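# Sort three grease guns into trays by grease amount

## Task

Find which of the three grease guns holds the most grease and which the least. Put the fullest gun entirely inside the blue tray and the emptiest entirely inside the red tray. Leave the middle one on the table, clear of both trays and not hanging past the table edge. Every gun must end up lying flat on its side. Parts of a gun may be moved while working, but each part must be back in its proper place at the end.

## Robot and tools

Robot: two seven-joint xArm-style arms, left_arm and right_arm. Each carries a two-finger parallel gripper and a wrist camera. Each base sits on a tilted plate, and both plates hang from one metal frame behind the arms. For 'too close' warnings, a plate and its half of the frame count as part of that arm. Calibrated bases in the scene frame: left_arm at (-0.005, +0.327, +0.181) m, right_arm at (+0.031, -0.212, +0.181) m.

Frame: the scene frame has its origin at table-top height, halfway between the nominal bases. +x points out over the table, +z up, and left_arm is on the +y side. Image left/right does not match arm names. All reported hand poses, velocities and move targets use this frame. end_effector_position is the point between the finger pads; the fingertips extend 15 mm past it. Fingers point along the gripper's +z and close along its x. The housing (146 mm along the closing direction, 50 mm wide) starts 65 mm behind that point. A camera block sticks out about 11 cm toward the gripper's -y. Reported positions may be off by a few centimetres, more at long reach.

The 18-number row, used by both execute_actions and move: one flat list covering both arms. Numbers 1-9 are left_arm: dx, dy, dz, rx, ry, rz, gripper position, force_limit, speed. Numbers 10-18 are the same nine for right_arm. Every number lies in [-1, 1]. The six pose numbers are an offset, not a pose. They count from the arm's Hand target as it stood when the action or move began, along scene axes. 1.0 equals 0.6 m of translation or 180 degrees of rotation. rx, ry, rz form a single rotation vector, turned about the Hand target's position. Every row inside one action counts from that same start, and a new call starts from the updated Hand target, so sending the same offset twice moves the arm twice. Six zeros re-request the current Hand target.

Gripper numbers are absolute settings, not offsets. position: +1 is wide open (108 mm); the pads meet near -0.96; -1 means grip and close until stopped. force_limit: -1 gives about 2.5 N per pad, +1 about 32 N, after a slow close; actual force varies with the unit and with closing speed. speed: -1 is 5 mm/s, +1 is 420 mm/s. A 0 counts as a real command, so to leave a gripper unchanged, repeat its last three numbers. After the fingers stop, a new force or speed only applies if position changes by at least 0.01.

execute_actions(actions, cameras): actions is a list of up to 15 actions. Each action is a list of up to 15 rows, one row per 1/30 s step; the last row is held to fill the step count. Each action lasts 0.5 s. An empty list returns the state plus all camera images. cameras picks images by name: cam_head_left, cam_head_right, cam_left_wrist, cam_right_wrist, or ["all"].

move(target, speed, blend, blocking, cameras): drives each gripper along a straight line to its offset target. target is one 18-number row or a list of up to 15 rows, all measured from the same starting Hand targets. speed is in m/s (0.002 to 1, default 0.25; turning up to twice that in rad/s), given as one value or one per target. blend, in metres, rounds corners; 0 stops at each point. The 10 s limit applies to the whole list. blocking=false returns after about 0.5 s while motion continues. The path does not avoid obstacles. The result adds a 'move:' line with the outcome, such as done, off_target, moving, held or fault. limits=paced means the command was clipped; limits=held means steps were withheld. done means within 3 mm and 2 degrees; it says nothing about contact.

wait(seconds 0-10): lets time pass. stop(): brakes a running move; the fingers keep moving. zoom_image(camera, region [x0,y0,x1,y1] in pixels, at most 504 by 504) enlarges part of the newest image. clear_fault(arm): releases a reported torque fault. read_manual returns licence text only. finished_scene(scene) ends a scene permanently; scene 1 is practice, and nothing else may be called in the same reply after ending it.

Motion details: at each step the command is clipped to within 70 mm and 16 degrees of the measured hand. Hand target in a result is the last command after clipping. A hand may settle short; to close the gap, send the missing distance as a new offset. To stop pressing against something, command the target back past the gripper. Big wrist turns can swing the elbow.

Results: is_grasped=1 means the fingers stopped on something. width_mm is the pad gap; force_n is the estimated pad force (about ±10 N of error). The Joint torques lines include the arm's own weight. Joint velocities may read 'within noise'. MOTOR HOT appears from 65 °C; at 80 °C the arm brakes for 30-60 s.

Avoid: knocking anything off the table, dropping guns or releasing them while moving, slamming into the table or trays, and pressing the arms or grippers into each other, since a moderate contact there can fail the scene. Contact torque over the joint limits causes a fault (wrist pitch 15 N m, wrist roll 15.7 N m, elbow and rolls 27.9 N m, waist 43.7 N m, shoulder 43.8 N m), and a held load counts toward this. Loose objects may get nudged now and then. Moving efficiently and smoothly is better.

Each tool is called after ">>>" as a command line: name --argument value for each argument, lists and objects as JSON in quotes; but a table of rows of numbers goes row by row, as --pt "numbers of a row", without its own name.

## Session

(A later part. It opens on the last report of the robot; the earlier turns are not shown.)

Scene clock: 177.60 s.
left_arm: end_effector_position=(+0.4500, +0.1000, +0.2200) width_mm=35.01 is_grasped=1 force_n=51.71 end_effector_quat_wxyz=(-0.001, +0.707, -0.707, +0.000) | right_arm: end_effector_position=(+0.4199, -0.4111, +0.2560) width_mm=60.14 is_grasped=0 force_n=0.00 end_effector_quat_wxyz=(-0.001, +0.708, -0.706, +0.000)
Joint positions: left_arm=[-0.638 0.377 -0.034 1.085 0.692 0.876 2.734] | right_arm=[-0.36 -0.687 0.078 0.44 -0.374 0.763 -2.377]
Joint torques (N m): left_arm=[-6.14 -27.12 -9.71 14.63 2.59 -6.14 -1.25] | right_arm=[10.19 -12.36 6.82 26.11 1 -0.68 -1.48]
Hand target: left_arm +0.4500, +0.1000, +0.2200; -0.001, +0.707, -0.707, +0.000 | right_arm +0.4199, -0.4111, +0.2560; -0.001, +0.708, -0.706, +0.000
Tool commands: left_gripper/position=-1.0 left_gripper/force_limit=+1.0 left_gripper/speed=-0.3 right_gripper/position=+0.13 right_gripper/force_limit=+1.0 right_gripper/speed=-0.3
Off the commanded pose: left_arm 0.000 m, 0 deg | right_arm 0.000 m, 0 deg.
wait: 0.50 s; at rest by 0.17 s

>>> move --pt "-0.0367 -0.2 -0.133 0 0 0.05 -1 1 -0.3 0 0 0 0 0 0 0.13 1 -0.3" --pt "-0.0367 -0.2 -0.325 0 0 0.05 -1 1 -0.3 0 0.235 -0.06 0 0 0 0.13 1 -0.3" --pt "-0.0367 -0.2 -0.325 0 0 0.05 0.13 1 -0.3 0 0.235 -0.06 0 0 0 0.13 1 -0.3" --pt "-0.0367 -0.2 -0.133 0 0 0.05 0.13 1 -0.3 0 0.235 -0.06 0 0 0 0.13 1 -0.3" --pt "0 0 -0.133 0 0 0 0.13 1 -0.3 0 0.235 -0.193 0 0 0 0.13 1 -0.3" --pt "0 0 0 0 0 0 0.13 1 -0.3 0 0.235 -0.06 0 0 0 0.13 1 -0.3"

>>> wait --seconds 0.5 --cameras '["cam_left_wrist","cam_right_wrist"]'

Scene clock: 194.10 s.
left_arm: end_effector_position=(+0.4500, +0.1000, +0.2199) width_mm=60.15 is_grasped=0 force_n=0.00 end_effector_quat_wxyz=(-0.001, +0.707, -0.707, +0.000) | right_arm: end_effector_position=(+0.4199, -0.2701, +0.2200) width_mm=60.15 is_grasped=0 force_n=0.00 end_effector_quat_wxyz=(-0.001, +0.708, -0.706, +0.000)
Joint positions: left_arm=[-0.629 0.377 -0.043 1.086 0.696 0.878 2.732] | right_arm=[-0.332 -0.512 0.437 0.368 -0.386 0.616 -1.938]
Joint torques (N m): left_arm=[-16.45 -32.42 -15.9 13.24 -3.22 -0.36 1.46] | right_arm=[13.41 -12.31 0.46 24.35 1.51 -0.37 -1.51]
Hand target: left_arm +0.4500, +0.1000, +0.2200; -0.001, +0.707, -0.707, +0.000 | right_arm +0.4199, -0.2701, +0.2200; -0.001, +0.708, -0.706, +0.000
Off the commanded pose: left_arm 0.000 m, 0 deg | right_arm 0.000 m, 0 deg.
move: done

Scene clock: 194.60 s.
left_arm: end_effector_position=(+0.4500, +0.1000, +0.2199) width_mm=60.15 is_grasped=0 force_n=0.00 end_effector_quat_wxyz=(-0.001, +0.707, -0.707, +0.000) | right_arm: end_effector_position=(+0.4199, -0.2701, +0.2200) width_mm=60.15 is_grasped=0 force_n=0.00 end_effector_quat_wxyz=(-0.001, +0.708, -0.706, +0.000)
Joint positions: left_arm=[-0.629 0.377 -0.043 1.086 0.696 0.878 2.732] | right_arm=[-0.332 -0.512 0.437 0.368 -0.386 0.616 -1.938]
Joint torques (N m): left_arm=[-16.38 -32.45 -15.79 13.06 -2.94 -0.43 1.37] | right_arm=[13.56 -12.38 0.57 24.29 1.31 -0.51 -1.44]
Hand target: left_arm +0.4500, +0.1000, +0.2200; -0.001, +0.707, -0.707, +0.000 | right_arm +0.4199, -0.2701, +0.2200; -0.001, +0.708, -0.706, +0.000
Tool commands: left_gripper/position=+0.13 left_gripper/force_limit=+1.0 left_gripper/speed=-0.3 right_gripper/position=+0.13 right_gripper/force_limit=+1.0 right_gripper/speed=-0.3
Off the commanded pose: left_arm 0.000 m, 0 deg | right_arm 0.000 m, 0 deg.
wait: 0.50 s; at rest by 0.17 s
Images, in order (width x height): cam_left_wrist 672x504, cam_right_wrist 672x504.

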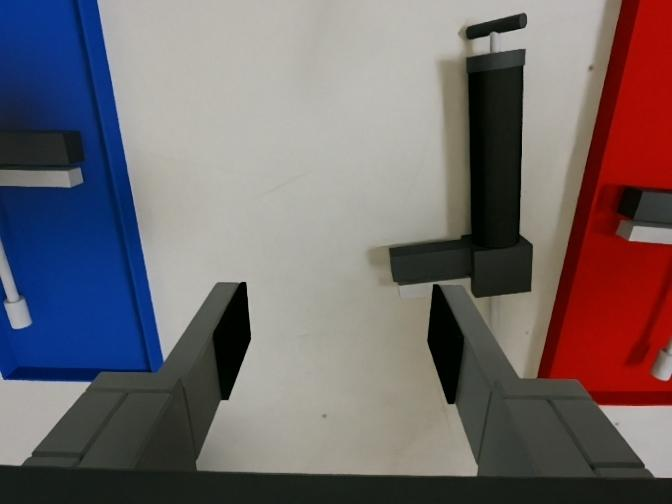

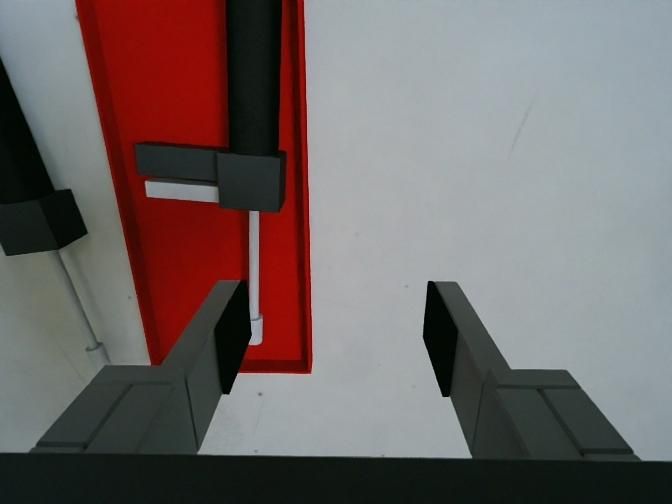

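>>> move --pt "0.117 0.468 -0.133 0 0 -0.008 0.13 1 -0.3 0.022 0.405 -0.133 0 0 0.05 0.13 1 -0.3" --pt "0.117 0.468 -0.319 0 0 -0.008 0.13 1 -0.3 0.022 0.405 -0.25 0 0 0.05 0.13 1 -0.3" --cameras '["cam_right_wrist","cam_left_wrist"]'

Scene clock: 207.13 s.
left_arm: end_effector_position=(+0.5203, +0.3808, +0.0286) width_mm=60.15 is_grasped=0 force_n=0.00 end_effector_quat_wxyz=(-0.001, +0.698, -0.716, +0.000) | right_arm: end_effector_position=(+0.4331, -0.0270, +0.0700) width_mm=60.15 is_grasped=0 force_n=0.00 end_effector_quat_wxyz=(-0.001, +0.761, -0.649, +0.000)
Joint positions: left_arm=[-0.166 0.463 0.295 0.991 0.87 0.332 3.204] | right_arm=[-0.185 0.681 0.642 0.931 -1.431 0.873 -0.887]
Joint torques (N m): left_arm=[-2.88 -25.2 -3.35 9.02 2.82 -5.88 -1.34] | right_arm=[22.31 -12.46 12.8 11.21 -1.82 -2.78 1.05]
Hand target: left_arm +0.5202, +0.3808, +0.0286; -0.001, +0.698, -0.716, +0.000 | right_arm +0.4331, -0.0271, +0.0700; -0.001, +0.761, -0.649, +0.000
Off the commanded pose: left_arm 0.000 m, 0 deg | right_arm 0.000 m, 0 deg.
move: done
Images, in order (width x height): cam_left_wrist 672x504, cam_right_wrist 672x504.

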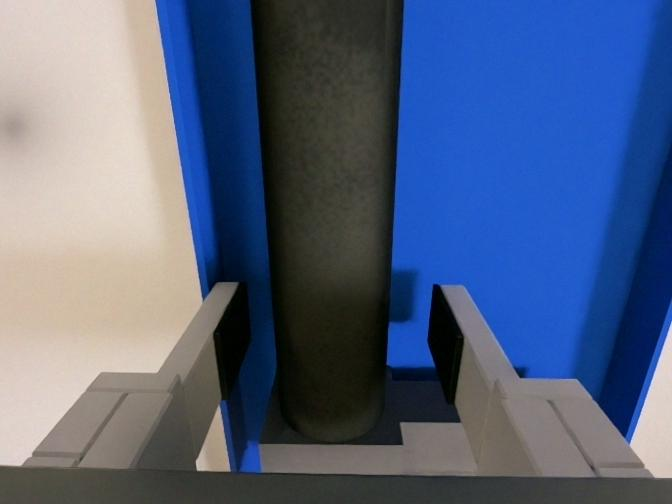

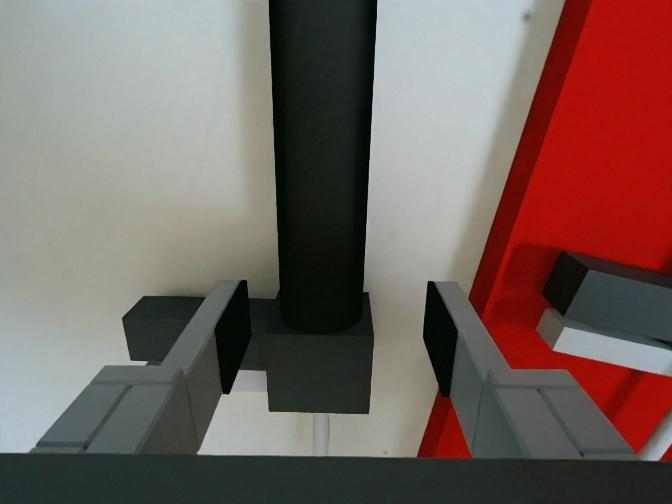

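>>> move --pt "0 0 0 0 0 0 -1 1 -0.3 0.01 0.0145 0 0 0 0 0.13 1 -0.3" --pt "0 0 0 0 0 0 -1 1 -0.3 0.01 0.0145 -0.0758 0 0 0 0.13 1 -0.3" --pt "0 0 0 0 0 0 -1 1 -0.3 0.01 0.0145 -0.0758 0 0 0 -1 1 -0.3" --pt "0 0 0.186 0 0 0 -1 1 -0.3 0.01 0.0145 0.117 0 0 0 -1 1 -0.3" --pt "-0.117 -0.468 0.186 0 0 0.008 -1 1 -0.3 -0.022 -0.405 0.117 0 0 -0.05 -1 1 -0.3" --pt "-0.117 -0.468 0.319 0 0 0.008 -1 1 -0.3 -0.022 -0.405 0.25 0 0 -0.05 -1 1 -0.3"

>>> wait --seconds 0.5

>>> move --pt "0 0 -0.133 0 0 0 -1 1 -0.3 0 0 -0.133 0 0 0 -1 1 -0.3" --pt "0 0 0 0 0 0 -1 1 -0.3 0 0 0 0 0 0 -1 1 -0.3" --cameras '["cam_right_wrist","cam_left_wrist"]'

>>> wait --seconds 0.5

Scene clock: 221.23 s.
left_arm: end_effector_position=(+0.4500, +0.1000, +0.2199) width_mm=35.04 is_grasped=1 force_n=47.72 end_effector_quat_wxyz=(-0.001, +0.707, -0.707, +0.000) | right_arm: end_effector_position=(+0.4199, -0.2701, +0.2200) width_mm=35.14 is_grasped=1 force_n=45.82 end_effector_quat_wxyz=(-0.001, +0.708, -0.706, +0.000)
Joint positions: left_arm=[-0.636 0.377 -0.036 1.086 0.693 0.876 2.733] | right_arm=[-0.368 -0.522 0.476 0.366 -0.351 0.609 -1.963]
Joint torques (N m): left_arm=[-17.91 -35.62 -17.22 14.31 -3.04 -0.89 1.19] | right_arm=[14.42 -13.42 0.62 27.11 1.49 -0.73 -1.54]
Hand target: left_arm +0.4500, +0.1000, +0.2200; -0.001, +0.707, -0.707, +0.000 | right_arm +0.4199, -0.2701, +0.2200; -0.001, +0.708, -0.706, +0.000
Off the commanded pose: left_arm 0.000 m, 0 deg | right_arm 0.000 m, 0 deg.
move: done

Scene clock: 221.73 s.
left_arm: end_effector_position=(+0.4500, +0.1000, +0.2199) width_mm=35.04 is_grasped=1 force_n=47.72 end_effector_quat_wxyz=(-0.001, +0.707, -0.707, +0.000) | right_arm: end_effector_position=(+0.4199, -0.2701, +0.2200) width_mm=35.14 is_grasped=1 force_n=45.82 end_effector_quat_wxyz=(-0.001, +0.708, -0.706, +0.000)
Joint positions: left_arm=[-0.636 0.377 -0.036 1.086 0.693 0.876 2.733] | right_arm=[-0.368 -0.522 0.476 0.366 -0.351 0.609 -1.963]
Joint torques (N m): left_arm=[-17.6 -35.48 -17.14 14.34 -3.19 -1.42 1.26] | right_arm=[14.38 -13.24 0.45 26.97 1.28 -0.81 -1.41]
Hand target: left_arm +0.4500, +0.1000, +0.2200; -0.001, +0.707, -0.707, +0.000 | right_arm +0.4199, -0.2701, +0.2200; -0.001, +0.708, -0.706, +0.000
Tool commands: left_gripper/position=-1.0 left_gripper/force_limit=+1.0 left_gripper/speed=-0.3 right_gripper/position=-1.0 right_gripper/force_limit=+1.0 right_gripper/speed=-0.3
Off the commanded pose: left_arm 0.000 m, 0 deg | right_arm 0.000 m, 0 deg.
wait: 0.50 s; at rest by 0.17 s

Scene clock: 223.53 s.
left_arm: end_effector_position=(+0.4500, +0.1000, +0.2199) width_mm=35.04 is_grasped=1 force_n=47.72 end_effector_quat_wxyz=(-0.001, +0.707, -0.707, +0.000) | right_arm: end_effector_position=(+0.4199, -0.2701, +0.2200) width_mm=35.14 is_grasped=1 force_n=45.80 end_effector_quat_wxyz=(-0.001, +0.708, -0.706, +0.000)
Joint positions: left_arm=[-0.636 0.377 -0.036 1.086 0.693 0.876 2.734] | right_arm=[-0.387 -0.527 0.496 0.364 -0.332 0.605 -1.977]
Joint torques (N m): left_arm=[-17.32 -35.21 -17.36 14.22 -2.97 -0.96 1.46] | right_arm=[14.44 -13.2 0.35 27.15 1.51 -0.68 -1.54]
Hand target: left_arm +0.4500, +0.1000, +0.2200; -0.001, +0.707, -0.707, +0.000 | right_arm +0.4199, -0.2701, +0.2200; -0.001, +0.708, -0.706, +0.000
Off the commanded pose: left_arm 0.000 m, 0 deg | right_arm 0.000 m, 0 deg.
move: done
Images, in order (width x height): cam_left_wrist 672x504, cam_right_wrist 672x504.

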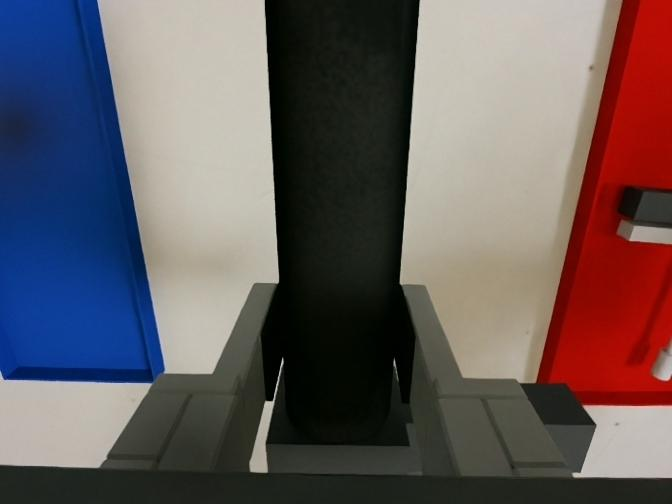

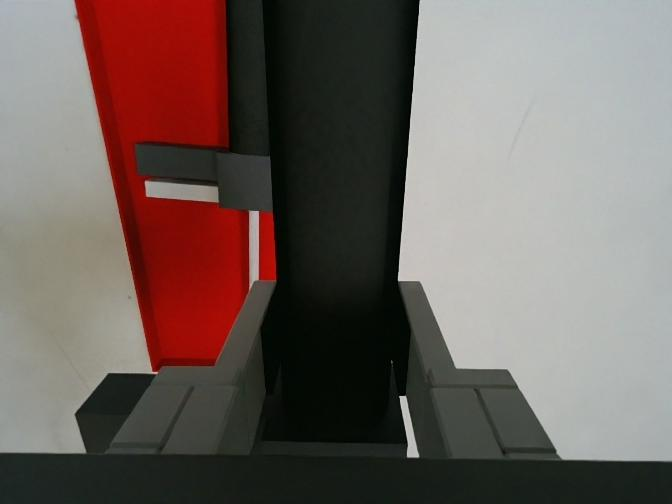

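Scene clock: 224.03 s.
left_arm: end_effector_position=(+0.4500, +0.1000, +0.2199) width_mm=35.04 is_grasped=1 force_n=47.72 end_effector_quat_wxyz=(-0.001, +0.707, -0.707, +0.000) | right_arm: end_effector_position=(+0.4199, -0.2701, +0.2200) width_mm=35.14 is_grasped=1 force_n=45.80 end_effector_quat_wxyz=(-0.001, +0.708, -0.706, +0.000)
Joint positions: left_arm=[-0.636 0.377 -0.036 1.086 0.693 0.876 2.734] | right_arm=[-0.387 -0.527 0.496 0.364 -0.332 0.605 -1.977]
Joint torques (N m): left_arm=[-17.71 -35.3 -17.29 14.39 -3.08 -1.21 1.42] | right_arm=[14.71 -13.2 0.33 27.18 1.34 -0.7 -1.48]
Hand target: left_arm +0.4500, +0.1000, +0.2200; -0.001, +0.707, -0.707, +0.000 | right_arm +0.4199, -0.2701, +0.2200; -0.001, +0.708, -0.706, +0.000
Tool commands: left_gripper/position=-1.0 left_gripper/force_limit=+1.0 left_gripper/speed=-0.3 right_gripper/position=-1.0 right_gripper/force_limit=+1.0 right_gripper/speed=-0.3
Off the commanded pose: left_arm 0.000 m, 0 deg | right_arm 0.000 m, 0 deg.
wait: 0.50 s; at rest by 0.17 s

>>> move --pt "0 -0.117 -0.2 0 0 0 -1 1 -0.3 0.3 -0.05 -0.133 0 0 0 -1 1 -0.3" --pt "0 -0.117 -0.326 0 0 0 -1 1 -0.3 0.3 -0.05 0 0 0 0 -1 1 -0.3" --pt "0 -0.117 -0.326 0 0 0 0.13 1 -0.3 0.3 -0.05 0 0 0 0 -1 1 -0.3"

>>> wait --seconds 0.5

>>> move --pt "0 0 0.2 0 0 0 0.13 1 -0.3 0 0 -0.133 0 0 0 -1 1 -0.3" --pt "0 0.2 0.35 0 0 0 0.13 1 -0.3 0 0 0 0 0 0 -1 1 -0.3" --cameras '["cam_right_wrist","cam_head_left"]'

>>> wait --seconds 0.5

Scene clock: 247.83 s.
left_arm: end_effector_position=(+0.4500, +0.0299, +0.0243) width_mm=60.14 is_grasped=0 force_n=0.00 end_effector_quat_wxyz=(-0.001, +0.707, -0.707, +0.000) | right_arm: end_effector_position=(+0.5999, -0.3000, +0.2200) width_mm=35.14 is_grasped=1 force_n=45.80 end_effector_quat_wxyz=(-0.001, +0.708, -0.706, +0.000)
Joint positions: left_arm=[-0.608 0.959 0.066 1.4 0.861 0.607 2.572] | right_arm=[-0.587 0.021 0.616 1.027 -0.6 0.817 -1.909]
Joint torques (N m): left_arm=[-19.14 -39.18 -15.2 10.53 -2.04 -0.1 1.42] | right_arm=[10.59 -22.43 9.32 27.35 1.46 -0.95 -1.47]
Hand target: left_arm +0.4500, +0.0298, +0.0244; -0.001, +0.707, -0.707, +0.000 | right_arm +0.5999, -0.3001, +0.2200; -0.001, +0.708, -0.706, +0.000
Off the commanded pose: left_arm 0.000 m, 0 deg | right_arm 0.000 m, 0 deg.
move: done

Scene clock: 248.33 s.
left_arm: end_effector_position=(+0.4500, +0.0298, +0.0244) width_mm=60.14 is_grasped=0 force_n=0.00 end_effector_quat_wxyz=(-0.001, +0.707, -0.707, +0.000) | right_arm: end_effector_position=(+0.5999, -0.3000, +0.2200) width_mm=35.14 is_grasped=1 force_n=45.80 end_effector_quat_wxyz=(-0.001, +0.708, -0.706, +0.000)
Joint positions: left_arm=[-0.608 0.959 0.066 1.4 0.861 0.607 2.572] | right_arm=[-0.587 0.021 0.615 1.027 -0.6 0.817 -1.909]
Joint torques (N m): left_arm=[-19.42 -39.55 -15.12 10.81 -1.59 0 1.04] | right_arm=[7.99 -22.73 8.85 27.34 1.21 -1.02 -1.56]
Hand target: left_arm +0.4500, +0.0298, +0.0244; -0.001, +0.707, -0.707, +0.000 | right_arm +0.5999, -0.3001, +0.2200; -0.001, +0.708, -0.706, +0.000
Tool commands: left_gripper/position=+0.13 left_gripper/force_limit=+1.0 left_gripper/speed=-0.3 right_gripper/position=-1.0 right_gripper/force_limit=+1.0 right_gripper/speed=-0.3
Off the commanded pose: left_arm 0.000 m, 0 deg | right_arm 0.000 m, 0 deg.
wait: 0.50 s; at rest by 0.17 s

Scene clock: 250.30 s.
left_arm: end_effector_position=(+0.4500, +0.1498, +0.2343) width_mm=60.14 is_grasped=0 force_n=0.00 end_effector_quat_wxyz=(-0.001, +0.707, -0.707, +0.000) | right_arm: end_effector_position=(+0.5999, -0.3001, +0.2200) width_mm=35.14 is_grasped=1 force_n=45.80 end_effector_quat_wxyz=(-0.001, +0.708, -0.706, +0.000)
Joint positions: left_arm=[-0.597 0.227 -0.017 0.968 0.683 0.874 2.805] | right_arm=[-0.593 0.021 0.621 1.027 -0.6 0.817 -1.909]
Joint torques (N m): left_arm=[-4.02 -29.6 -15.1 10.29 -2.95 -0.16 1.55] | right_arm=[19.89 -22.54 12.71 27.27 1.71 -0.77 -1.49]
Hand target: left_arm +0.4500, +0.1498, +0.2344; -0.001, +0.707, -0.707, +0.000 | right_arm +0.5999, -0.3001, +0.2200; -0.001, +0.708, -0.706, +0.000
Off the commanded pose: left_arm 0.000 m, 0 deg | right_arm 0.000 m, 0 deg.
move: done
Images, in order (width x height): cam_head_left 672x504, cam_right_wrist 672x504.

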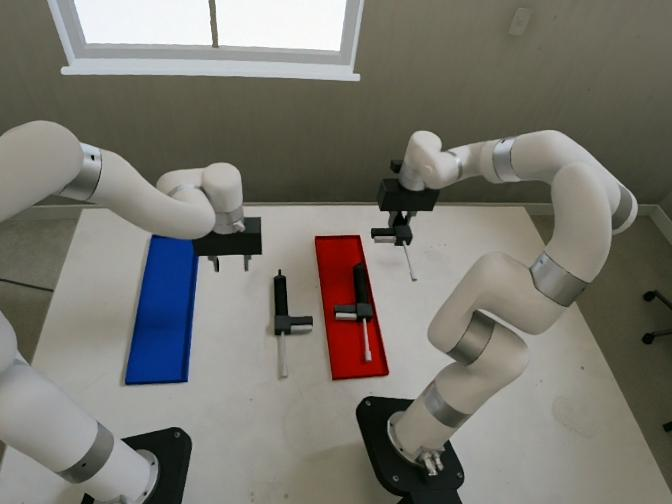

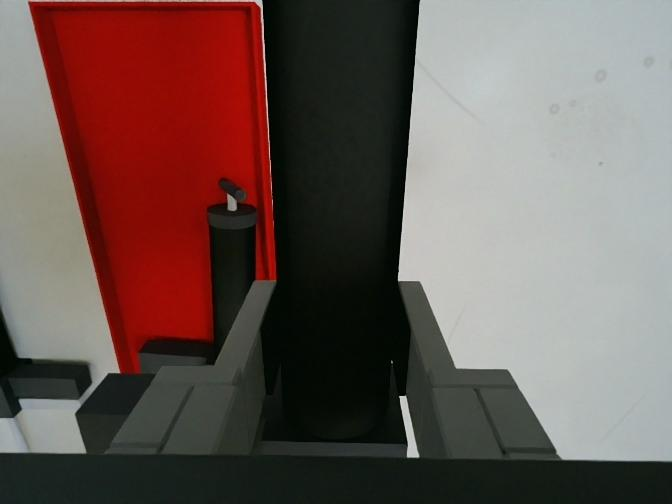

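Scene clock: 250.80 s.
left_arm: end_effector_position=(+0.4500, +0.1498, +0.2343) width_mm=60.14 is_grasped=0 force_n=0.00 end_effector_quat_wxyz=(-0.001, +0.707, -0.707, +0.000) | right_arm: end_effector_position=(+0.5999, -0.3001, +0.2200) width_mm=35.14 is_grasped=1 force_n=45.80 end_effector_quat_wxyz=(-0.001, +0.708, -0.706, +0.000)
Joint positions: left_arm=[-0.597 0.227 -0.017 0.968 0.683 0.874 2.805] | right_arm=[-0.593 0.021 0.621 1.027 -0.6 0.817 -1.909]
Joint torques (N m): left_arm=[-5.78 -29.82 -15.07 10.45 -2.96 -0.13 1.32] | right_arm=[19.71 -22.36 12.71 27.32 1.47 -0.78 -1.48]
Hand target: left_arm +0.4500, +0.1498, +0.2344; -0.001, +0.707, -0.707, +0.000 | right_arm +0.5999, -0.3001, +0.2200; -0.001, +0.708, -0.706, +0.000
Tool commands: left_gripper/position=+0.13 left_gripper/force_limit=+1.0 left_gripper/speed=-0.3 right_gripper/position=-1.0 right_gripper/force_limit=+1.0 right_gripper/speed=-0.3
Off the commanded pose: left_arm 0.000 m, 0 deg | right_arm 0.000 m, 0 deg.
wait: 0.50 s; at rest by 0.17 s

>>> move --pt "-0.283 -0.133 -0.15 0 0 0 -1 1 -0.3 0 0 0 0 0 0 0.13 1 -0.3" --pt "-0.283 -0.133 -0.326 0 0 0 -1 1 -0.3 0 0 0 0 0 0 0.13 1 -0.3"

Scene clock: 256.33 s.
left_arm: end_effector_position=(+0.2803, +0.0700, +0.0388) width_mm=0.00 is_grasped=0 force_n=40.09 end_effector_quat_wxyz=(-0.001, +0.707, -0.707, +0.000) | right_arm: end_effector_position=(+0.5999, -0.3001, +0.2200) width_mm=60.14 is_grasped=0 force_n=0.00 end_effector_quat_wxyz=(-0.001, +0.708, -0.706, +0.000)
Joint positions: left_arm=[-0.754 0.782 0.088 0.9 1.229 0.466 2.008] | right_arm=[-0.593 0.021 0.621 1.027 -0.6 0.817 -1.909]
Joint torques (N m): left_arm=[-16.32 -23.12 -7.27 7.5 2.59 -5.8 -1.4] | right_arm=[9.24 -14.53 5.94 15.38 0.05 -1.73 -1.28]
Hand target: left_arm +0.2802, +0.0700, +0.0388; -0.001, +0.707, -0.707, +0.000 | right_arm +0.5999, -0.3001, +0.2200; -0.001, +0.708, -0.706, +0.000
Off the commanded pose: left_arm 0.000 m, 0 deg | right_arm 0.000 m, 0 deg.
move: done

>>> move --target '[0.2,0.15,0.33,0,0,0,0.13,1,-0.3,-0.05,0,0.2,0,0,0,0.13,1,-0.3]' --cameras '["all"]'

Scene clock: 260.23 s.
left_arm: end_effector_position=(+0.4002, +0.1600, +0.2367) width_mm=60.14 is_grasped=0 force_n=0.00 end_effector_quat_wxyz=(-0.001, +0.707, -0.707, +0.000) | right_arm: end_effector_position=(+0.5699, -0.3001, +0.3400) width_mm=60.14 is_grasped=0 force_n=0.00 end_effector_quat_wxyz=(-0.001, +0.708, -0.706, +0.000)
Joint positions: left_arm=[-0.652 0.118 -0.004 0.8 0.697 0.844 2.729] | right_arm=[-0.521 -0.305 0.61 1.019 -0.3 1.036 -2.099]
Joint torques (N m): left_arm=[-2.33 -26.1 -14.34 13.04 -2.78 -0.19 1.56] | right_arm=[17.13 -17.98 2.72 29.03 1.61 -0.46 -1.49]
Hand target: left_arm +0.4002, +0.1600, +0.2368; -0.001, +0.707, -0.707, +0.000 | right_arm +0.5699, -0.3001, +0.3400; -0.001, +0.708, -0.706, +0.000
Off the commanded pose: left_arm 0.000 m, 0 deg | right_arm 0.000 m, 0 deg.
move: done

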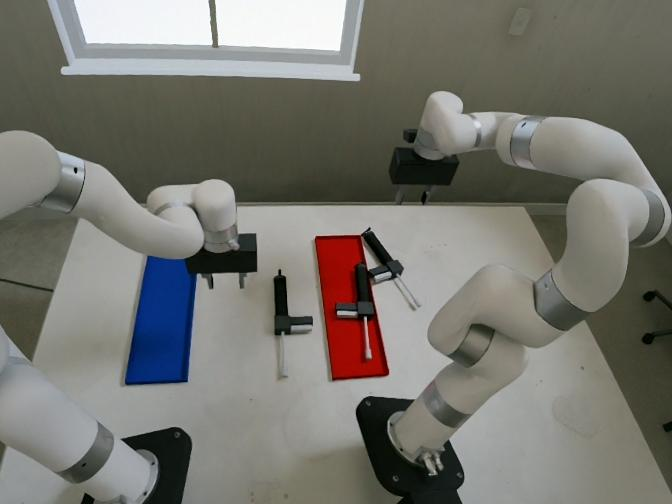

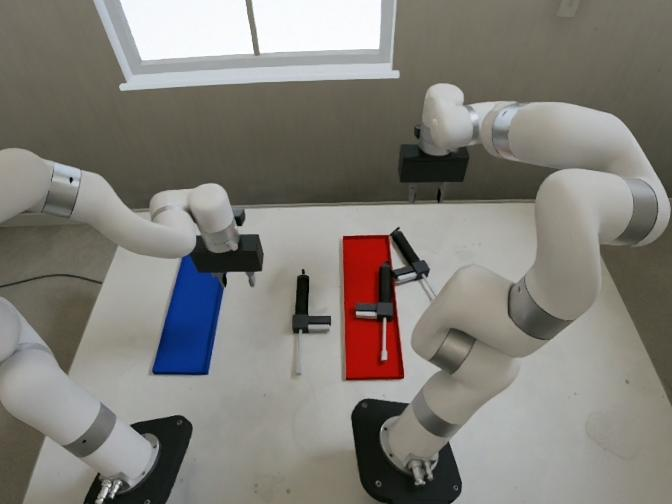

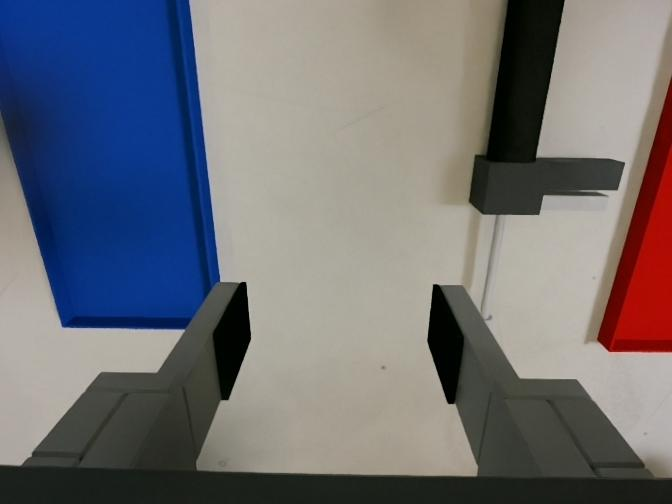

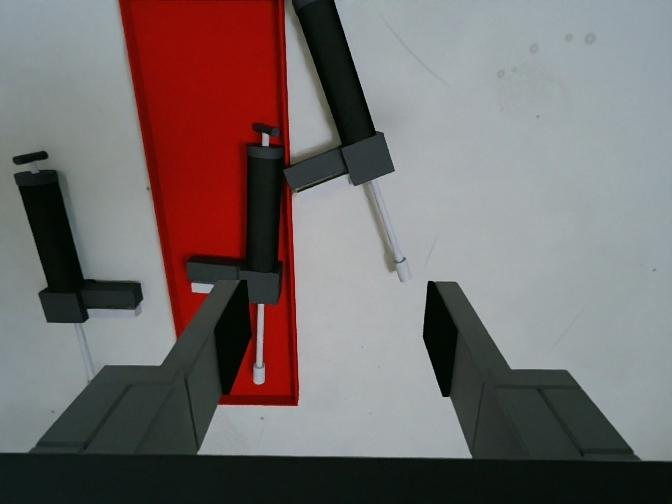

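>>> move --target '[0,0,0,0,0,0,0.13,1,-0.3,-0.165,0.14,-0.35,0,0,-0.026,0.13,1,-0.3]' --cameras '["cam_right_wrist"]'

Scene clock: 267.13 s.
left_arm: end_effector_position=(+0.4002, +0.1600, +0.2367) width_mm=60.14 is_grasped=0 force_n=0.00 end_effector_quat_wxyz=(-0.001, +0.707, -0.707, +0.000) | right_arm: end_effector_position=(+0.4709, -0.2161, +0.1300) width_mm=60.14 is_grasped=0 force_n=0.00 end_effector_quat_wxyz=(+0.001, -0.678, +0.735, +0.000)
Joint positions: left_arm=[-0.652 0.118 -0.004 0.8 0.697 0.844 2.729] | right_arm=[-0.648 0.071 0.72 0.639 -1.031 0.556 -1.275]
Joint torques (N m): left_arm=[-2.65 -26.19 -13.57 12.94 -2.79 -2.33 -0.03] | right_arm=[17.45 -9.97 8.23 17.32 -1.74 -0.43 1.05]
Hand target: left_arm +0.4002, +0.1600, +0.2368; -0.001, +0.707, -0.707, +0.000 | right_arm +0.4709, -0.2161, +0.1300; -0.001, +0.678, -0.735, +0.000
Off the commanded pose: left_arm 0.000 m, 0 deg | right_arm 0.000 m, 0 deg.
move: done
Images, in order (width x height): cam_right_wrist 672x504.

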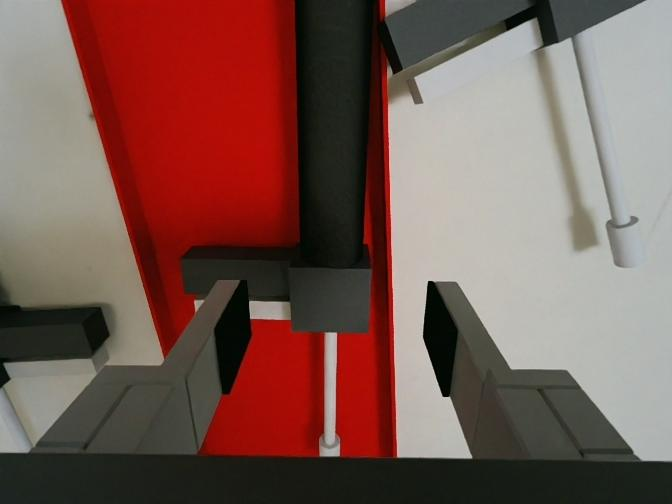

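>>> move --pt "0 0 0 0 0 0 0.13 1 -0.3 0 0.003 0 0 0 0 -0.16 1 -0.3" --pt "0 0 0 0 0 0 0.13 1 -0.3 0 0.003 -0.138 0 0 0 -0.16 1 -0.3" --pt "0 0 0 0 0 0 0.13 1 -0.3 0 0.033 -0.138 0 0 0 -0.16 1 -0.3" --pt "0 0 0 0 0 0 0.13 1 -0.3 0 0.026 -0.138 0 0 0 -0.016 1 -0.3" --pt "0 0 0 0 0 0 0.13 1 -0.3 0 0.026 -0.05 0 0 0 -0.016 1 -0.3" --speed '[0.1,0.15,0.05,0.1,0.2]' --cameras '["cam_right_wrist"]'

Scene clock: 288.23 s.
left_arm: end_effector_position=(+0.4002, +0.1600, +0.2368) width_mm=60.14 is_grasped=0 force_n=0.00 end_effector_quat_wxyz=(-0.001, +0.707, -0.707, +0.000) | right_arm: end_effector_position=(+0.4709, -0.2005, +0.1000) width_mm=52.11 is_grasped=0 force_n=0.00 end_effector_quat_wxyz=(+0.001, -0.678, +0.735, +0.000)
Joint positions: left_arm=[-0.652 0.118 -0.004 0.8 0.697 0.844 2.729] | right_arm=[-0.62 0.231 0.694 0.7 -1.232 0.602 -1.108]
Joint torques (N m): left_arm=[-2.78 -26.19 -13.75 12.91 -2.7 -5.4 -0.82] | right_arm=[3.51 -17.23 13.05 5.36 1.46 -2.69 -1.46]
Hand target: left_arm +0.4002, +0.1600, +0.2368; -0.001, +0.707, -0.707, +0.000 | right_arm +0.4709, -0.2005, +0.1000; -0.001, +0.678, -0.735, +0.000
Off the commanded pose: left_arm 0.000 m, 0 deg | right_arm 0.000 m, 0 deg.
move: done
Images, in order (width x height): cam_right_wrist 672x504.

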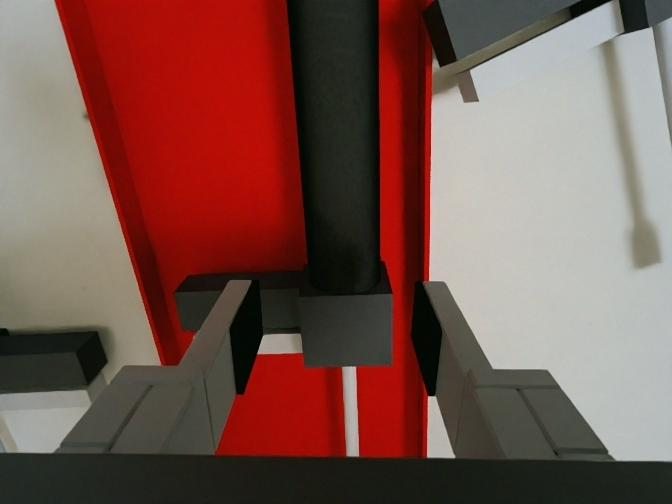

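>>> move --pt "0 0 0 0 0 0 0.13 1 -0.3 0.005 0.003 0 0 0 0 -0.053 1 -0.3" --pt "0 0 0 0 0 0 0.13 1 -0.3 0.005 0.003 -0.119 0 0 0 -0.053 1 -0.3" --pt "0 0 0 0 0 0 0.13 1 -0.3 0.005 0.003 -0.119 0 0 0 -1 1 -0.3" --pt "0 0 0 0 0 0 0.13 1 -0.3 0.005 0.003 0.067 0 0 0 -1 1 -0.3" --pt "0 0 0 0 0 0 0.13 1 -0.3 0.215 -0.166 0.067 0 0 0.026 -1 1 -0.3" --pt "0 0 0 0 0 0 0.13 1 -0.3 0.215 -0.166 0.2 0 0 0.026 -1 1 -0.3" --speed '[0.1,0.08,0.25,0.25,0.25,0.25]'

>>> wait --seconds 0.5

>>> move --pt "0 0 0 0 0 0 0.13 1 -0.3 0 0 -0.133 0 0 0 -1 1 -0.3" --pt "0 0 0 0 0 0 0.13 1 -0.3 0 0 0 0 0 0 -1 1 -0.3" --cameras '["cam_right_wrist","cam_head_left"]'

>>> wait --seconds 0.5

Scene clock: 302.93 s.
left_arm: end_effector_position=(+0.4002, +0.1600, +0.2368) width_mm=60.14 is_grasped=0 force_n=0.00 end_effector_quat_wxyz=(-0.001, +0.707, -0.707, +0.000) | right_arm: end_effector_position=(+0.5999, -0.3001, +0.2200) width_mm=35.39 is_grasped=1 force_n=29.88 end_effector_quat_wxyz=(-0.001, +0.708, -0.706, +0.000)
Joint positions: left_arm=[-0.652 0.118 -0.004 0.8 0.697 0.844 2.729] | right_arm=[-0.713 0.023 0.743 1.028 -0.605 0.819 -1.906]
Joint torques (N m): left_arm=[-2.85 -26.21 -14.39 12.83 -2.36 -5.61 -0.76] | right_arm=[5.17 -21.36 11.51 18.04 1.48 -0.86 -1.49]
Hand target: left_arm +0.4002, +0.1600, +0.2368; -0.001, +0.707, -0.707, +0.000 | right_arm +0.5999, -0.3001, +0.2200; -0.001, +0.708, -0.706, +0.000
Off the commanded pose: left_arm 0.000 m, 0 deg | right_arm 0.000 m, 0 deg.
move: done

Scene clock: 303.43 s.
left_arm: end_effector_position=(+0.4002, +0.1600, +0.2368) width_mm=60.14 is_grasped=0 force_n=0.00 end_effector_quat_wxyz=(-0.001, +0.707, -0.707, +0.000) | right_arm: end_effector_position=(+0.5999, -0.3001, +0.2200) width_mm=35.39 is_grasped=1 force_n=29.88 end_effector_quat_wxyz=(-0.001, +0.708, -0.706, +0.000)
Joint positions: left_arm=[-0.652 0.118 -0.004 0.8 0.697 0.844 2.729] | right_arm=[-0.713 0.023 0.743 1.028 -0.605 0.819 -1.906]
Joint torques (N m): left_arm=[-2.63 -26.06 -14.46 12.92 -2.23 -5.47 -0.86] | right_arm=[5.32 -21.42 11.29 19.67 1.32 -1.1 -1.46]
Hand target: left_arm +0.4002, +0.1600, +0.2368; -0.001, +0.707, -0.707, +0.000 | right_arm +0.5999, -0.3001, +0.2200; -0.001, +0.708, -0.706, +0.000
Tool commands: left_gripper/position=+0.13 left_gripper/force_limit=+1.0 left_gripper/speed=-0.3 right_gripper/position=-1.0 right_gripper/force_limit=+1.0 right_gripper/speed=-0.3
Off the commanded pose: left_arm 0.000 m, 0 deg | right_arm 0.000 m, 0 deg.
wait: 0.50 s; at rest by 0.17 s

Scene clock: 305.03 s.
left_arm: end_effector_position=(+0.4002, +0.1600, +0.2368) width_mm=60.14 is_grasped=0 force_n=0.00 end_effector_quat_wxyz=(-0.001, +0.707, -0.707, +0.000) | right_arm: end_effector_position=(+0.5999, -0.3000, +0.2200) width_mm=35.39 is_grasped=1 force_n=29.96 end_effector_quat_wxyz=(-0.001, +0.708, -0.706, +0.000)
Joint positions: left_arm=[-0.652 0.118 -0.004 0.8 0.697 0.844 2.729] | right_arm=[-0.72 0.023 0.75 1.028 -0.605 0.819 -1.906]
Joint torques (N m): left_arm=[-2.14 -26.31 -14.22 12.97 -2.3 -5.39 -0.83] | right_arm=[5.06 -21.57 11.23 18.17 1.63 -0.89 -1.41]
Hand target: left_arm +0.4002, +0.1600, +0.2368; -0.001, +0.707, -0.707, +0.000 | right_arm +0.5999, -0.3001, +0.2200; -0.001, +0.708, -0.706, +0.000
Off the commanded pose: left_arm 0.000 m, 0 deg | right_arm 0.000 m, 0 deg.
move: done
Images, in order (width x height): cam_head_left 672x504, cam_right_wrist 672x504.

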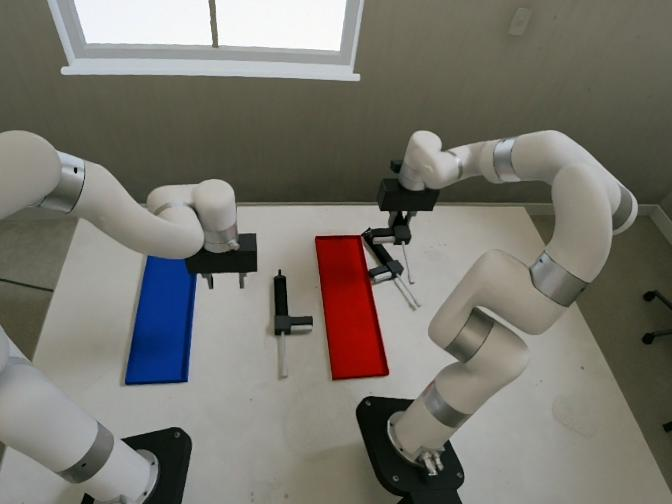

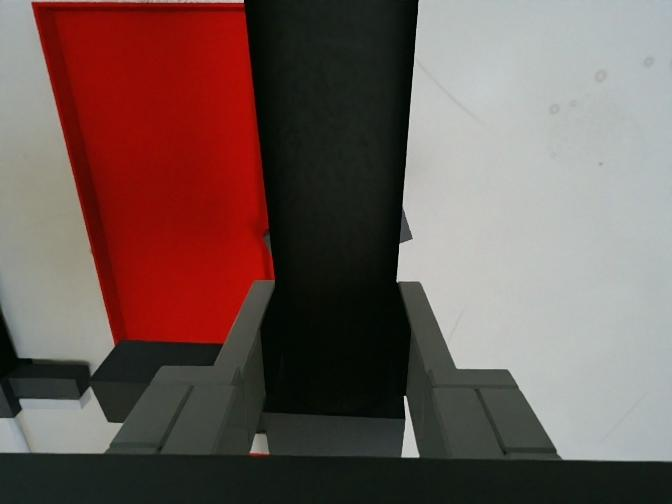

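Scene clock: 305.53 s.
left_arm: end_effector_position=(+0.4002, +0.1600, +0.2368) width_mm=60.14 is_grasped=0 force_n=0.00 end_effector_quat_wxyz=(-0.001, +0.707, -0.707, +0.000) | right_arm: end_effector_position=(+0.5999, -0.3001, +0.2200) width_mm=35.39 is_grasped=1 force_n=29.96 end_effector_quat_wxyz=(-0.001, +0.708, -0.706, +0.000)
Joint positions: left_arm=[-0.652 0.118 -0.004 0.8 0.697 0.844 2.729] | right_arm=[-0.72 0.023 0.75 1.028 -0.605 0.819 -1.906]
Joint torques (N m): left_arm=[-2.37 -26.37 -14.21 12.8 -2.08 -5.37 -0.82] | right_arm=[5.4 -21.37 10.62 19.6 1.31 -1.19 -1.45]
Hand target: left_arm +0.4002, +0.1600, +0.2368; -0.001, +0.707, -0.707, +0.000 | right_arm +0.5999, -0.3001, +0.2200; -0.001, +0.708, -0.706, +0.000
Tool commands: left_gripper/position=+0.13 left_gripper/force_limit=+1.0 left_gripper/speed=-0.3 right_gripper/position=-1.0 right_gripper/force_limit=+1.0 right_gripper/speed=-0.3
Off the commanded pose: left_arm 0.000 m, 0 deg | right_arm 0.000 m, 0 deg.
wait: 0.50 s; at rest by 0.17 s

>>> move --pt "0 0.333 0.07 0 0 0 0.13 1 -0.3 -0.25 0.5 -0.133 0 0 0 -1 1 -0.3" --pt "0 0.333 0.07 0 0 0 0.13 1 -0.3 -0.25 0.717 -0.133 0 0 0 -1 1 -0.3" --pt "0 0.333 0.07 0 0 0 0.13 1 -0.3 -0.25 0.717 -0.326 0 0 0 -1 1 -0.3" --pt "0 0.333 0.07 0 0 0 0.13 1 -0.3 -0.25 0.717 -0.326 0 0 0 0.13 1 -0.3" --pt "0 0.333 0.07 0 0 0 0.13 1 -0.3 -0.25 0.717 -0.133 0 0 0 0.13 1 -0.3" --pt "0.083 -0.1 -0.16 0 0 0 0.13 1 -0.3 -0.25 -0.1 0.05 0 0 0 0.13 1 -0.3" --blend '[0.03,0,0,0,0,0]' --speed '[0.35,0.25,0.25,0.25,0.3,0.4]' --cameras '["cam_left_wrist","cam_right_wrist"]'

Scene clock: 324.07 s.
left_arm: end_effector_position=(+0.4500, +0.1000, +0.1408) width_mm=60.14 is_grasped=0 force_n=0.00 end_effector_quat_wxyz=(-0.001, +0.707, -0.707, +0.000) | right_arm: end_effector_position=(+0.4499, -0.3601, +0.2500) width_mm=60.15 is_grasped=0 force_n=0.00 end_effector_quat_wxyz=(-0.001, +0.708, -0.706, +0.000)
Joint positions: left_arm=[-0.627 0.532 0.058 1.085 0.781 0.701 2.68] | right_arm=[-0.467 -0.583 0.333 0.488 -0.269 0.712 -2.29]
Joint torques (N m): left_arm=[-16.53 -25.5 -15.29 11.7 -3.13 -0.36 1.48] | right_arm=[12.68 -7.34 0.08 26.26 1.55 -0.41 -1.5]
Hand target: left_arm +0.4500, +0.1000, +0.1408; -0.001, +0.707, -0.707, +0.000 | right_arm +0.4499, -0.3601, +0.2500; -0.001, +0.708, -0.706, +0.000
Off the commanded pose: left_arm 0.000 m, 0 deg | right_arm 0.000 m, 0 deg.
move: done; limits=paced
Images, in order (width x height): cam_left_wrist 672x504, cam_right_wrist 672x504.

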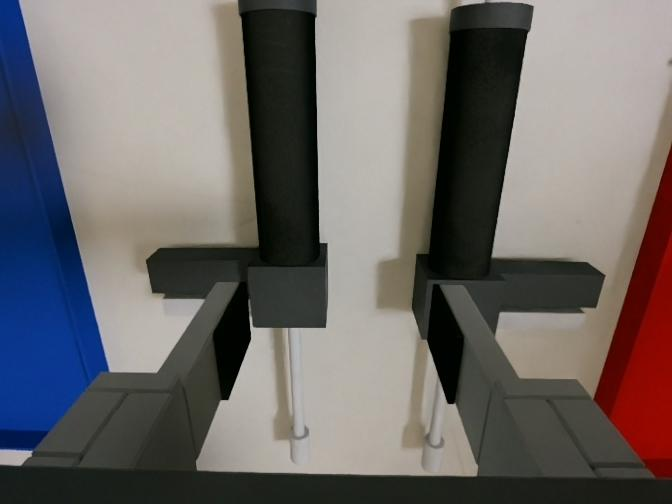

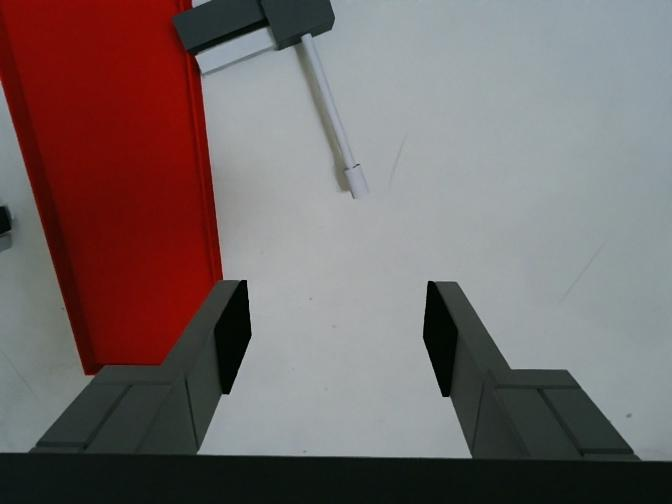

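>>> move --pt "-0.003 0.054 0 0 0 0 0.13 1 -0.3 0 0 0 0 0 0 0.13 1 -0.3" --pt "-0.003 0.054 -0.194 0 0 0 0.13 1 -0.3 0 0 0 0 0 0 0.13 1 -0.3" --pt "-0.003 0.054 -0.194 0 0 0 -1 1 -0.3 0 0 0 0 0 0 0.13 1 -0.3" --pt "-0.003 0.054 0 0 0 0 -1 1 -0.3 0 0 0 0 0 0 0.13 1 -0.3" --pt "0 0 0 0 0 0 -1 1 -0.3 0 0 0 0 0 0 0.13 1 -0.3" --pt "0 0 0.132 0 0 0 -1 1 -0.3 0 0 0 0 0 0 0.13 1 -0.3"

>>> wait --seconds 0.5

>>> move --pt "0 0 -0.133 0 0 0 -1 1 -0.3 0 0 0 0 0 0 0.13 1 -0.3" --pt "0 0 0 0 0 0 -1 1 -0.3 0 0 0 0 0 0 0.13 1 -0.3"

>>> wait --seconds 0.5 --cameras '["cam_left_wrist","cam_head_left"]'

Scene clock: 339.10 s.
left_arm: end_effector_position=(+0.4500, +0.1000, +0.2199) width_mm=35.05 is_grasped=1 force_n=48.34 end_effector_quat_wxyz=(-0.001, +0.707, -0.707, +0.000) | right_arm: end_effector_position=(+0.4499, -0.3601, +0.2500) width_mm=60.15 is_grasped=0 force_n=0.00 end_effector_quat_wxyz=(-0.001, +0.708, -0.706, +0.000)
Joint positions: left_arm=[-0.669 0.376 0 1.084 0.679 0.869 2.743] | right_arm=[-0.467 -0.583 0.333 0.488 -0.269 0.712 -2.29]
Joint torques (N m): left_arm=[-17.93 -35.84 -16.99 14.28 -3.01 -0.73 1.3] | right_arm=[9.29 -7.12 0.17 26.17 -0.26 -0.43 -1.53]
Hand target: left_arm +0.4500, +0.1000, +0.2200; -0.001, +0.707, -0.707, +0.000 | right_arm +0.4499, -0.3601, +0.2500; -0.001, +0.708, -0.706, +0.000
Off the commanded pose: left_arm 0.000 m, 0 deg | right_arm 0.000 m, 0 deg.
move: done

Scene clock: 339.60 s.
left_arm: end_effector_position=(+0.4500, +0.1000, +0.2199) width_mm=35.05 is_grasped=1 force_n=48.34 end_effector_quat_wxyz=(-0.001, +0.707, -0.707, +0.000) | right_arm: end_effector_position=(+0.4499, -0.3601, +0.2500) width_mm=60.15 is_grasped=0 force_n=0.00 end_effector_quat_wxyz=(-0.001, +0.708, -0.706, +0.000)
Joint positions: left_arm=[-0.669 0.376 0 1.084 0.679 0.869 2.743] | right_arm=[-0.467 -0.583 0.333 0.488 -0.269 0.712 -2.29]
Joint torques (N m): left_arm=[-17.52 -35.72 -16.93 14.52 -3.01 -1.15 1.43] | right_arm=[9.31 -7.28 0.17 26.27 -0.3 -0.44 -1.43]
Hand target: left_arm +0.4500, +0.1000, +0.2200; -0.001, +0.707, -0.707, +0.000 | right_arm +0.4499, -0.3601, +0.2500; -0.001, +0.708, -0.706, +0.000
Tool commands: left_gripper/position=-1.0 left_gripper/force_limit=+1.0 left_gripper/speed=-0.3 right_gripper/position=+0.13 right_gripper/force_limit=+1.0 right_gripper/speed=-0.3
Off the commanded pose: left_arm 0.000 m, 0 deg | right_arm 0.000 m, 0 deg.
wait: 0.50 s; at rest by 0.17 s

Scene clock: 341.10 s.
left_arm: end_effector_position=(+0.4500, +0.1000, +0.2199) width_mm=35.05 is_grasped=1 force_n=48.34 end_effector_quat_wxyz=(-0.001, +0.707, -0.707, +0.000) | right_arm: end_effector_position=(+0.4499, -0.3601, +0.2500) width_mm=60.15 is_grasped=0 force_n=0.00 end_effector_quat_wxyz=(-0.001, +0.708, -0.706, +0.000)
Joint positions: left_arm=[-0.669 0.376 0 1.084 0.678 0.869 2.743] | right_arm=[-0.467 -0.583 0.333 0.488 -0.269 0.712 -2.29]
Joint torques (N m): left_arm=[-18.14 -35.57 -16.96 14.61 -3.22 -0.73 1.42] | right_arm=[9.17 -7.36 0.16 26.23 -0.21 -0.46 -1.43]
Hand target: left_arm +0.4500, +0.1000, +0.2200; -0.001, +0.707, -0.707, +0.000 | right_arm +0.4499, -0.3601, +0.2500; -0.001, +0.708, -0.706, +0.000
Off the commanded pose: left_arm 0.000 m, 0 deg | right_arm 0.000 m, 0 deg.
move: done

Scene clock: 341.60 s.
left_arm: end_effector_position=(+0.4500, +0.1000, +0.2199) width_mm=35.05 is_grasped=1 force_n=48.34 end_effector_quat_wxyz=(-0.001, +0.707, -0.707, +0.000) | right_arm: end_effector_position=(+0.4499, -0.3601, +0.2500) width_mm=60.15 is_grasped=0 force_n=0.00 end_effector_quat_wxyz=(-0.001, +0.708, -0.706, +0.000)
Joint positions: left_arm=[-0.669 0.376 0 1.084 0.678 0.869 2.743] | right_arm=[-0.467 -0.583 0.333 0.488 -0.269 0.712 -2.29]
Joint torques (N m): left_arm=[-17.42 -35.3 -16.8 14.57 -3.16 -1 1.53] | right_arm=[8.88 -7.39 0.15 26.16 -0.18 -0.45 -1.38]
Hand target: left_arm +0.4500, +0.1000, +0.2200; -0.001, +0.707, -0.707, +0.000 | right_arm +0.4499, -0.3601, +0.2500; -0.001, +0.708, -0.706, +0.000
Tool commands: left_gripper/position=-1.0 left_gripper/force_limit=+1.0 left_gripper/speed=-0.3 right_gripper/position=+0.13 right_gripper/force_limit=+1.0 right_gripper/speed=-0.3
Off the commanded pose: left_arm 0.000 m, 0 deg | right_arm 0.000 m, 0 deg.
wait: 0.50 s; at rest by 0.17 s
Images, in order (width x height): cam_head_left 672x504, cam_left_wrist 672x504.

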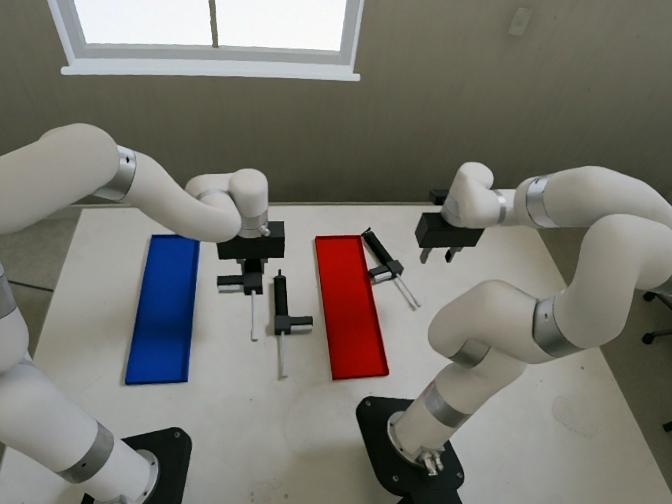

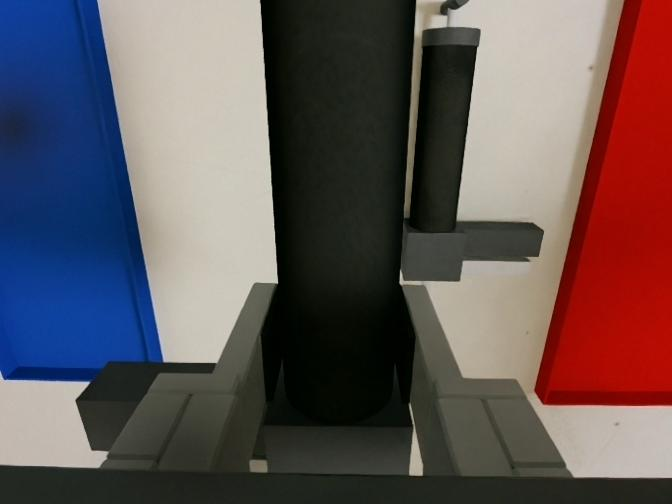

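>>> move --pt "-0.003 0.054 -0.2 0 0 0 -1 1 -0.3 0 0.1 -0.1 0 0 0 0.13 1 -0.3" --pt "-0.003 0.054 -0.325 0 0 0 -1 1 -0.3 0 0.1 -0.1 0 0 0 0.13 1 -0.3" --pt "-0.003 0.054 -0.325 0 0 0 0.13 1 -0.3 0 0.1 -0.1 0 0 0 0.13 1 -0.3" --pt "-0.003 0.054 -0.1 0 0 0 0.13 1 -0.3 0 0.1 -0.1 0 0 0 0.13 1 -0.3" --pt "-0.083 0.4 0.1 0 0 0 0.13 1 -0.3 0.012 0.647 -0.2 0 0 0 0.13 1 -0.3" --speed '[0.25,0.25,0.25,0.25,0.4]' --cameras '["cam_right_wrist"]'

Scene clock: 362.40 s.
left_arm: end_effector_position=(+0.4002, +0.3401, +0.2799) width_mm=60.14 is_grasped=0 force_n=0.00 end_effector_quat_wxyz=(-0.001, +0.707, -0.707, +0.000) | right_arm: end_effector_position=(+0.4571, +0.0281, +0.1300) width_mm=60.15 is_grasped=0 force_n=0.00 end_effector_quat_wxyz=(-0.001, +0.708, -0.706, +0.000)
Joint positions: left_arm=[-0.52 -0.435 0.143 0.551 0.677 0.983 3.128] | right_arm=[-0.121 0.728 0.787 1.082 -1.291 1.052 -0.793]
Joint torques (N m): left_arm=[-9.13 -16.15 -13.25 10.69 -3.04 -0.22 1.64] | right_arm=[23.94 -13.53 15.24 13.67 1.51 -0.28 -1.42]
Hand target: left_arm +0.4002, +0.3400, +0.2800; -0.001, +0.707, -0.707, +0.000 | right_arm +0.4571, +0.0281, +0.1300; -0.001, +0.708, -0.706, +0.000
Off the commanded pose: left_arm 0.000 m, 0 deg | right_arm 0.000 m, 0 deg.
move: done; limits=paced
Images, in order (width x height): cam_right_wrist 672x504.

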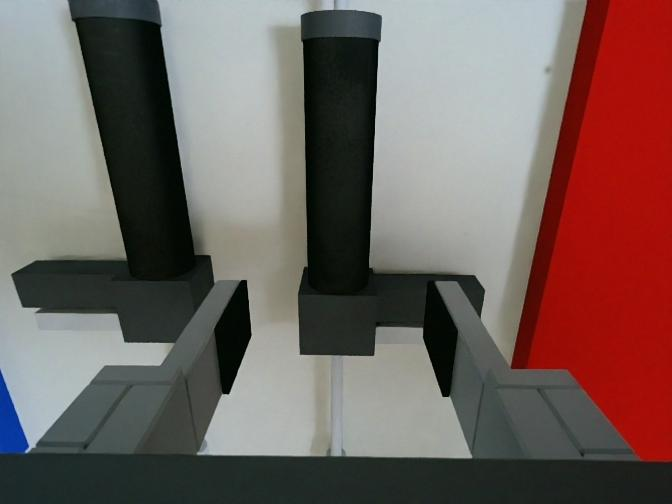

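>>> move --pt "0 0 0 0 0 0 0.13 1 -0.3 -0.013 0 -0.176 0 0 0 0.13 1 -0.3" --pt "0 0 0 0 0 0 0.13 1 -0.3 -0.013 0 -0.176 0 0 0 -1 1 -0.3" --pt "0 0 0 0 0 0 0.13 1 -0.3 -0.013 0 0 0 0 0 -1 1 -0.3" --pt "0 0 0 0 0 0 0.13 1 -0.3 -0.013 -0.272 -0.05 0 0 0 -1 1 -0.3" --cameras '["cam_right_wrist"]'

Scene clock: 370.57 s.
left_arm: end_effector_position=(+0.4002, +0.3400, +0.2800) width_mm=60.14 is_grasped=0 force_n=0.00 end_effector_quat_wxyz=(-0.001, +0.707, -0.707, +0.000) | right_arm: end_effector_position=(+0.4493, -0.1351, +0.1000) width_mm=35.09 is_grasped=1 force_n=48.48 end_effector_quat_wxyz=(-0.001, +0.708, -0.706, +0.000)
Joint positions: left_arm=[-0.52 -0.435 0.143 0.551 0.677 0.983 3.128] | right_arm=[-0.533 0.37 0.776 0.728 -1.328 0.733 -0.971]
Joint torques (N m): left_arm=[-9.97 -16.03 -12.63 12.23 -2.48 -3.05 1.14] | right_arm=[5.81 -17.59 16.34 4.84 1.38 -3.11 -1.56]
Hand target: left_arm +0.4002, +0.3400, +0.2800; -0.001, +0.707, -0.707, +0.000 | right_arm +0.4493, -0.1351, +0.1000; -0.001, +0.708, -0.706, +0.000
Off the commanded pose: left_arm 0.000 m, 0 deg | right_arm 0.000 m, 0 deg.
move: done
Images, in order (width x height): cam_right_wrist 672x504.

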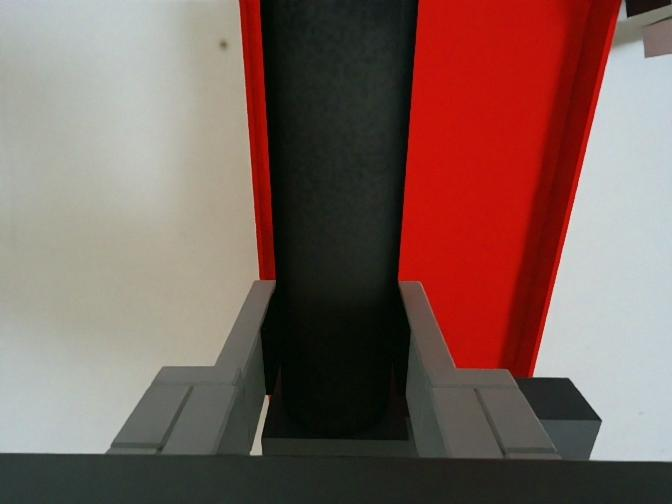

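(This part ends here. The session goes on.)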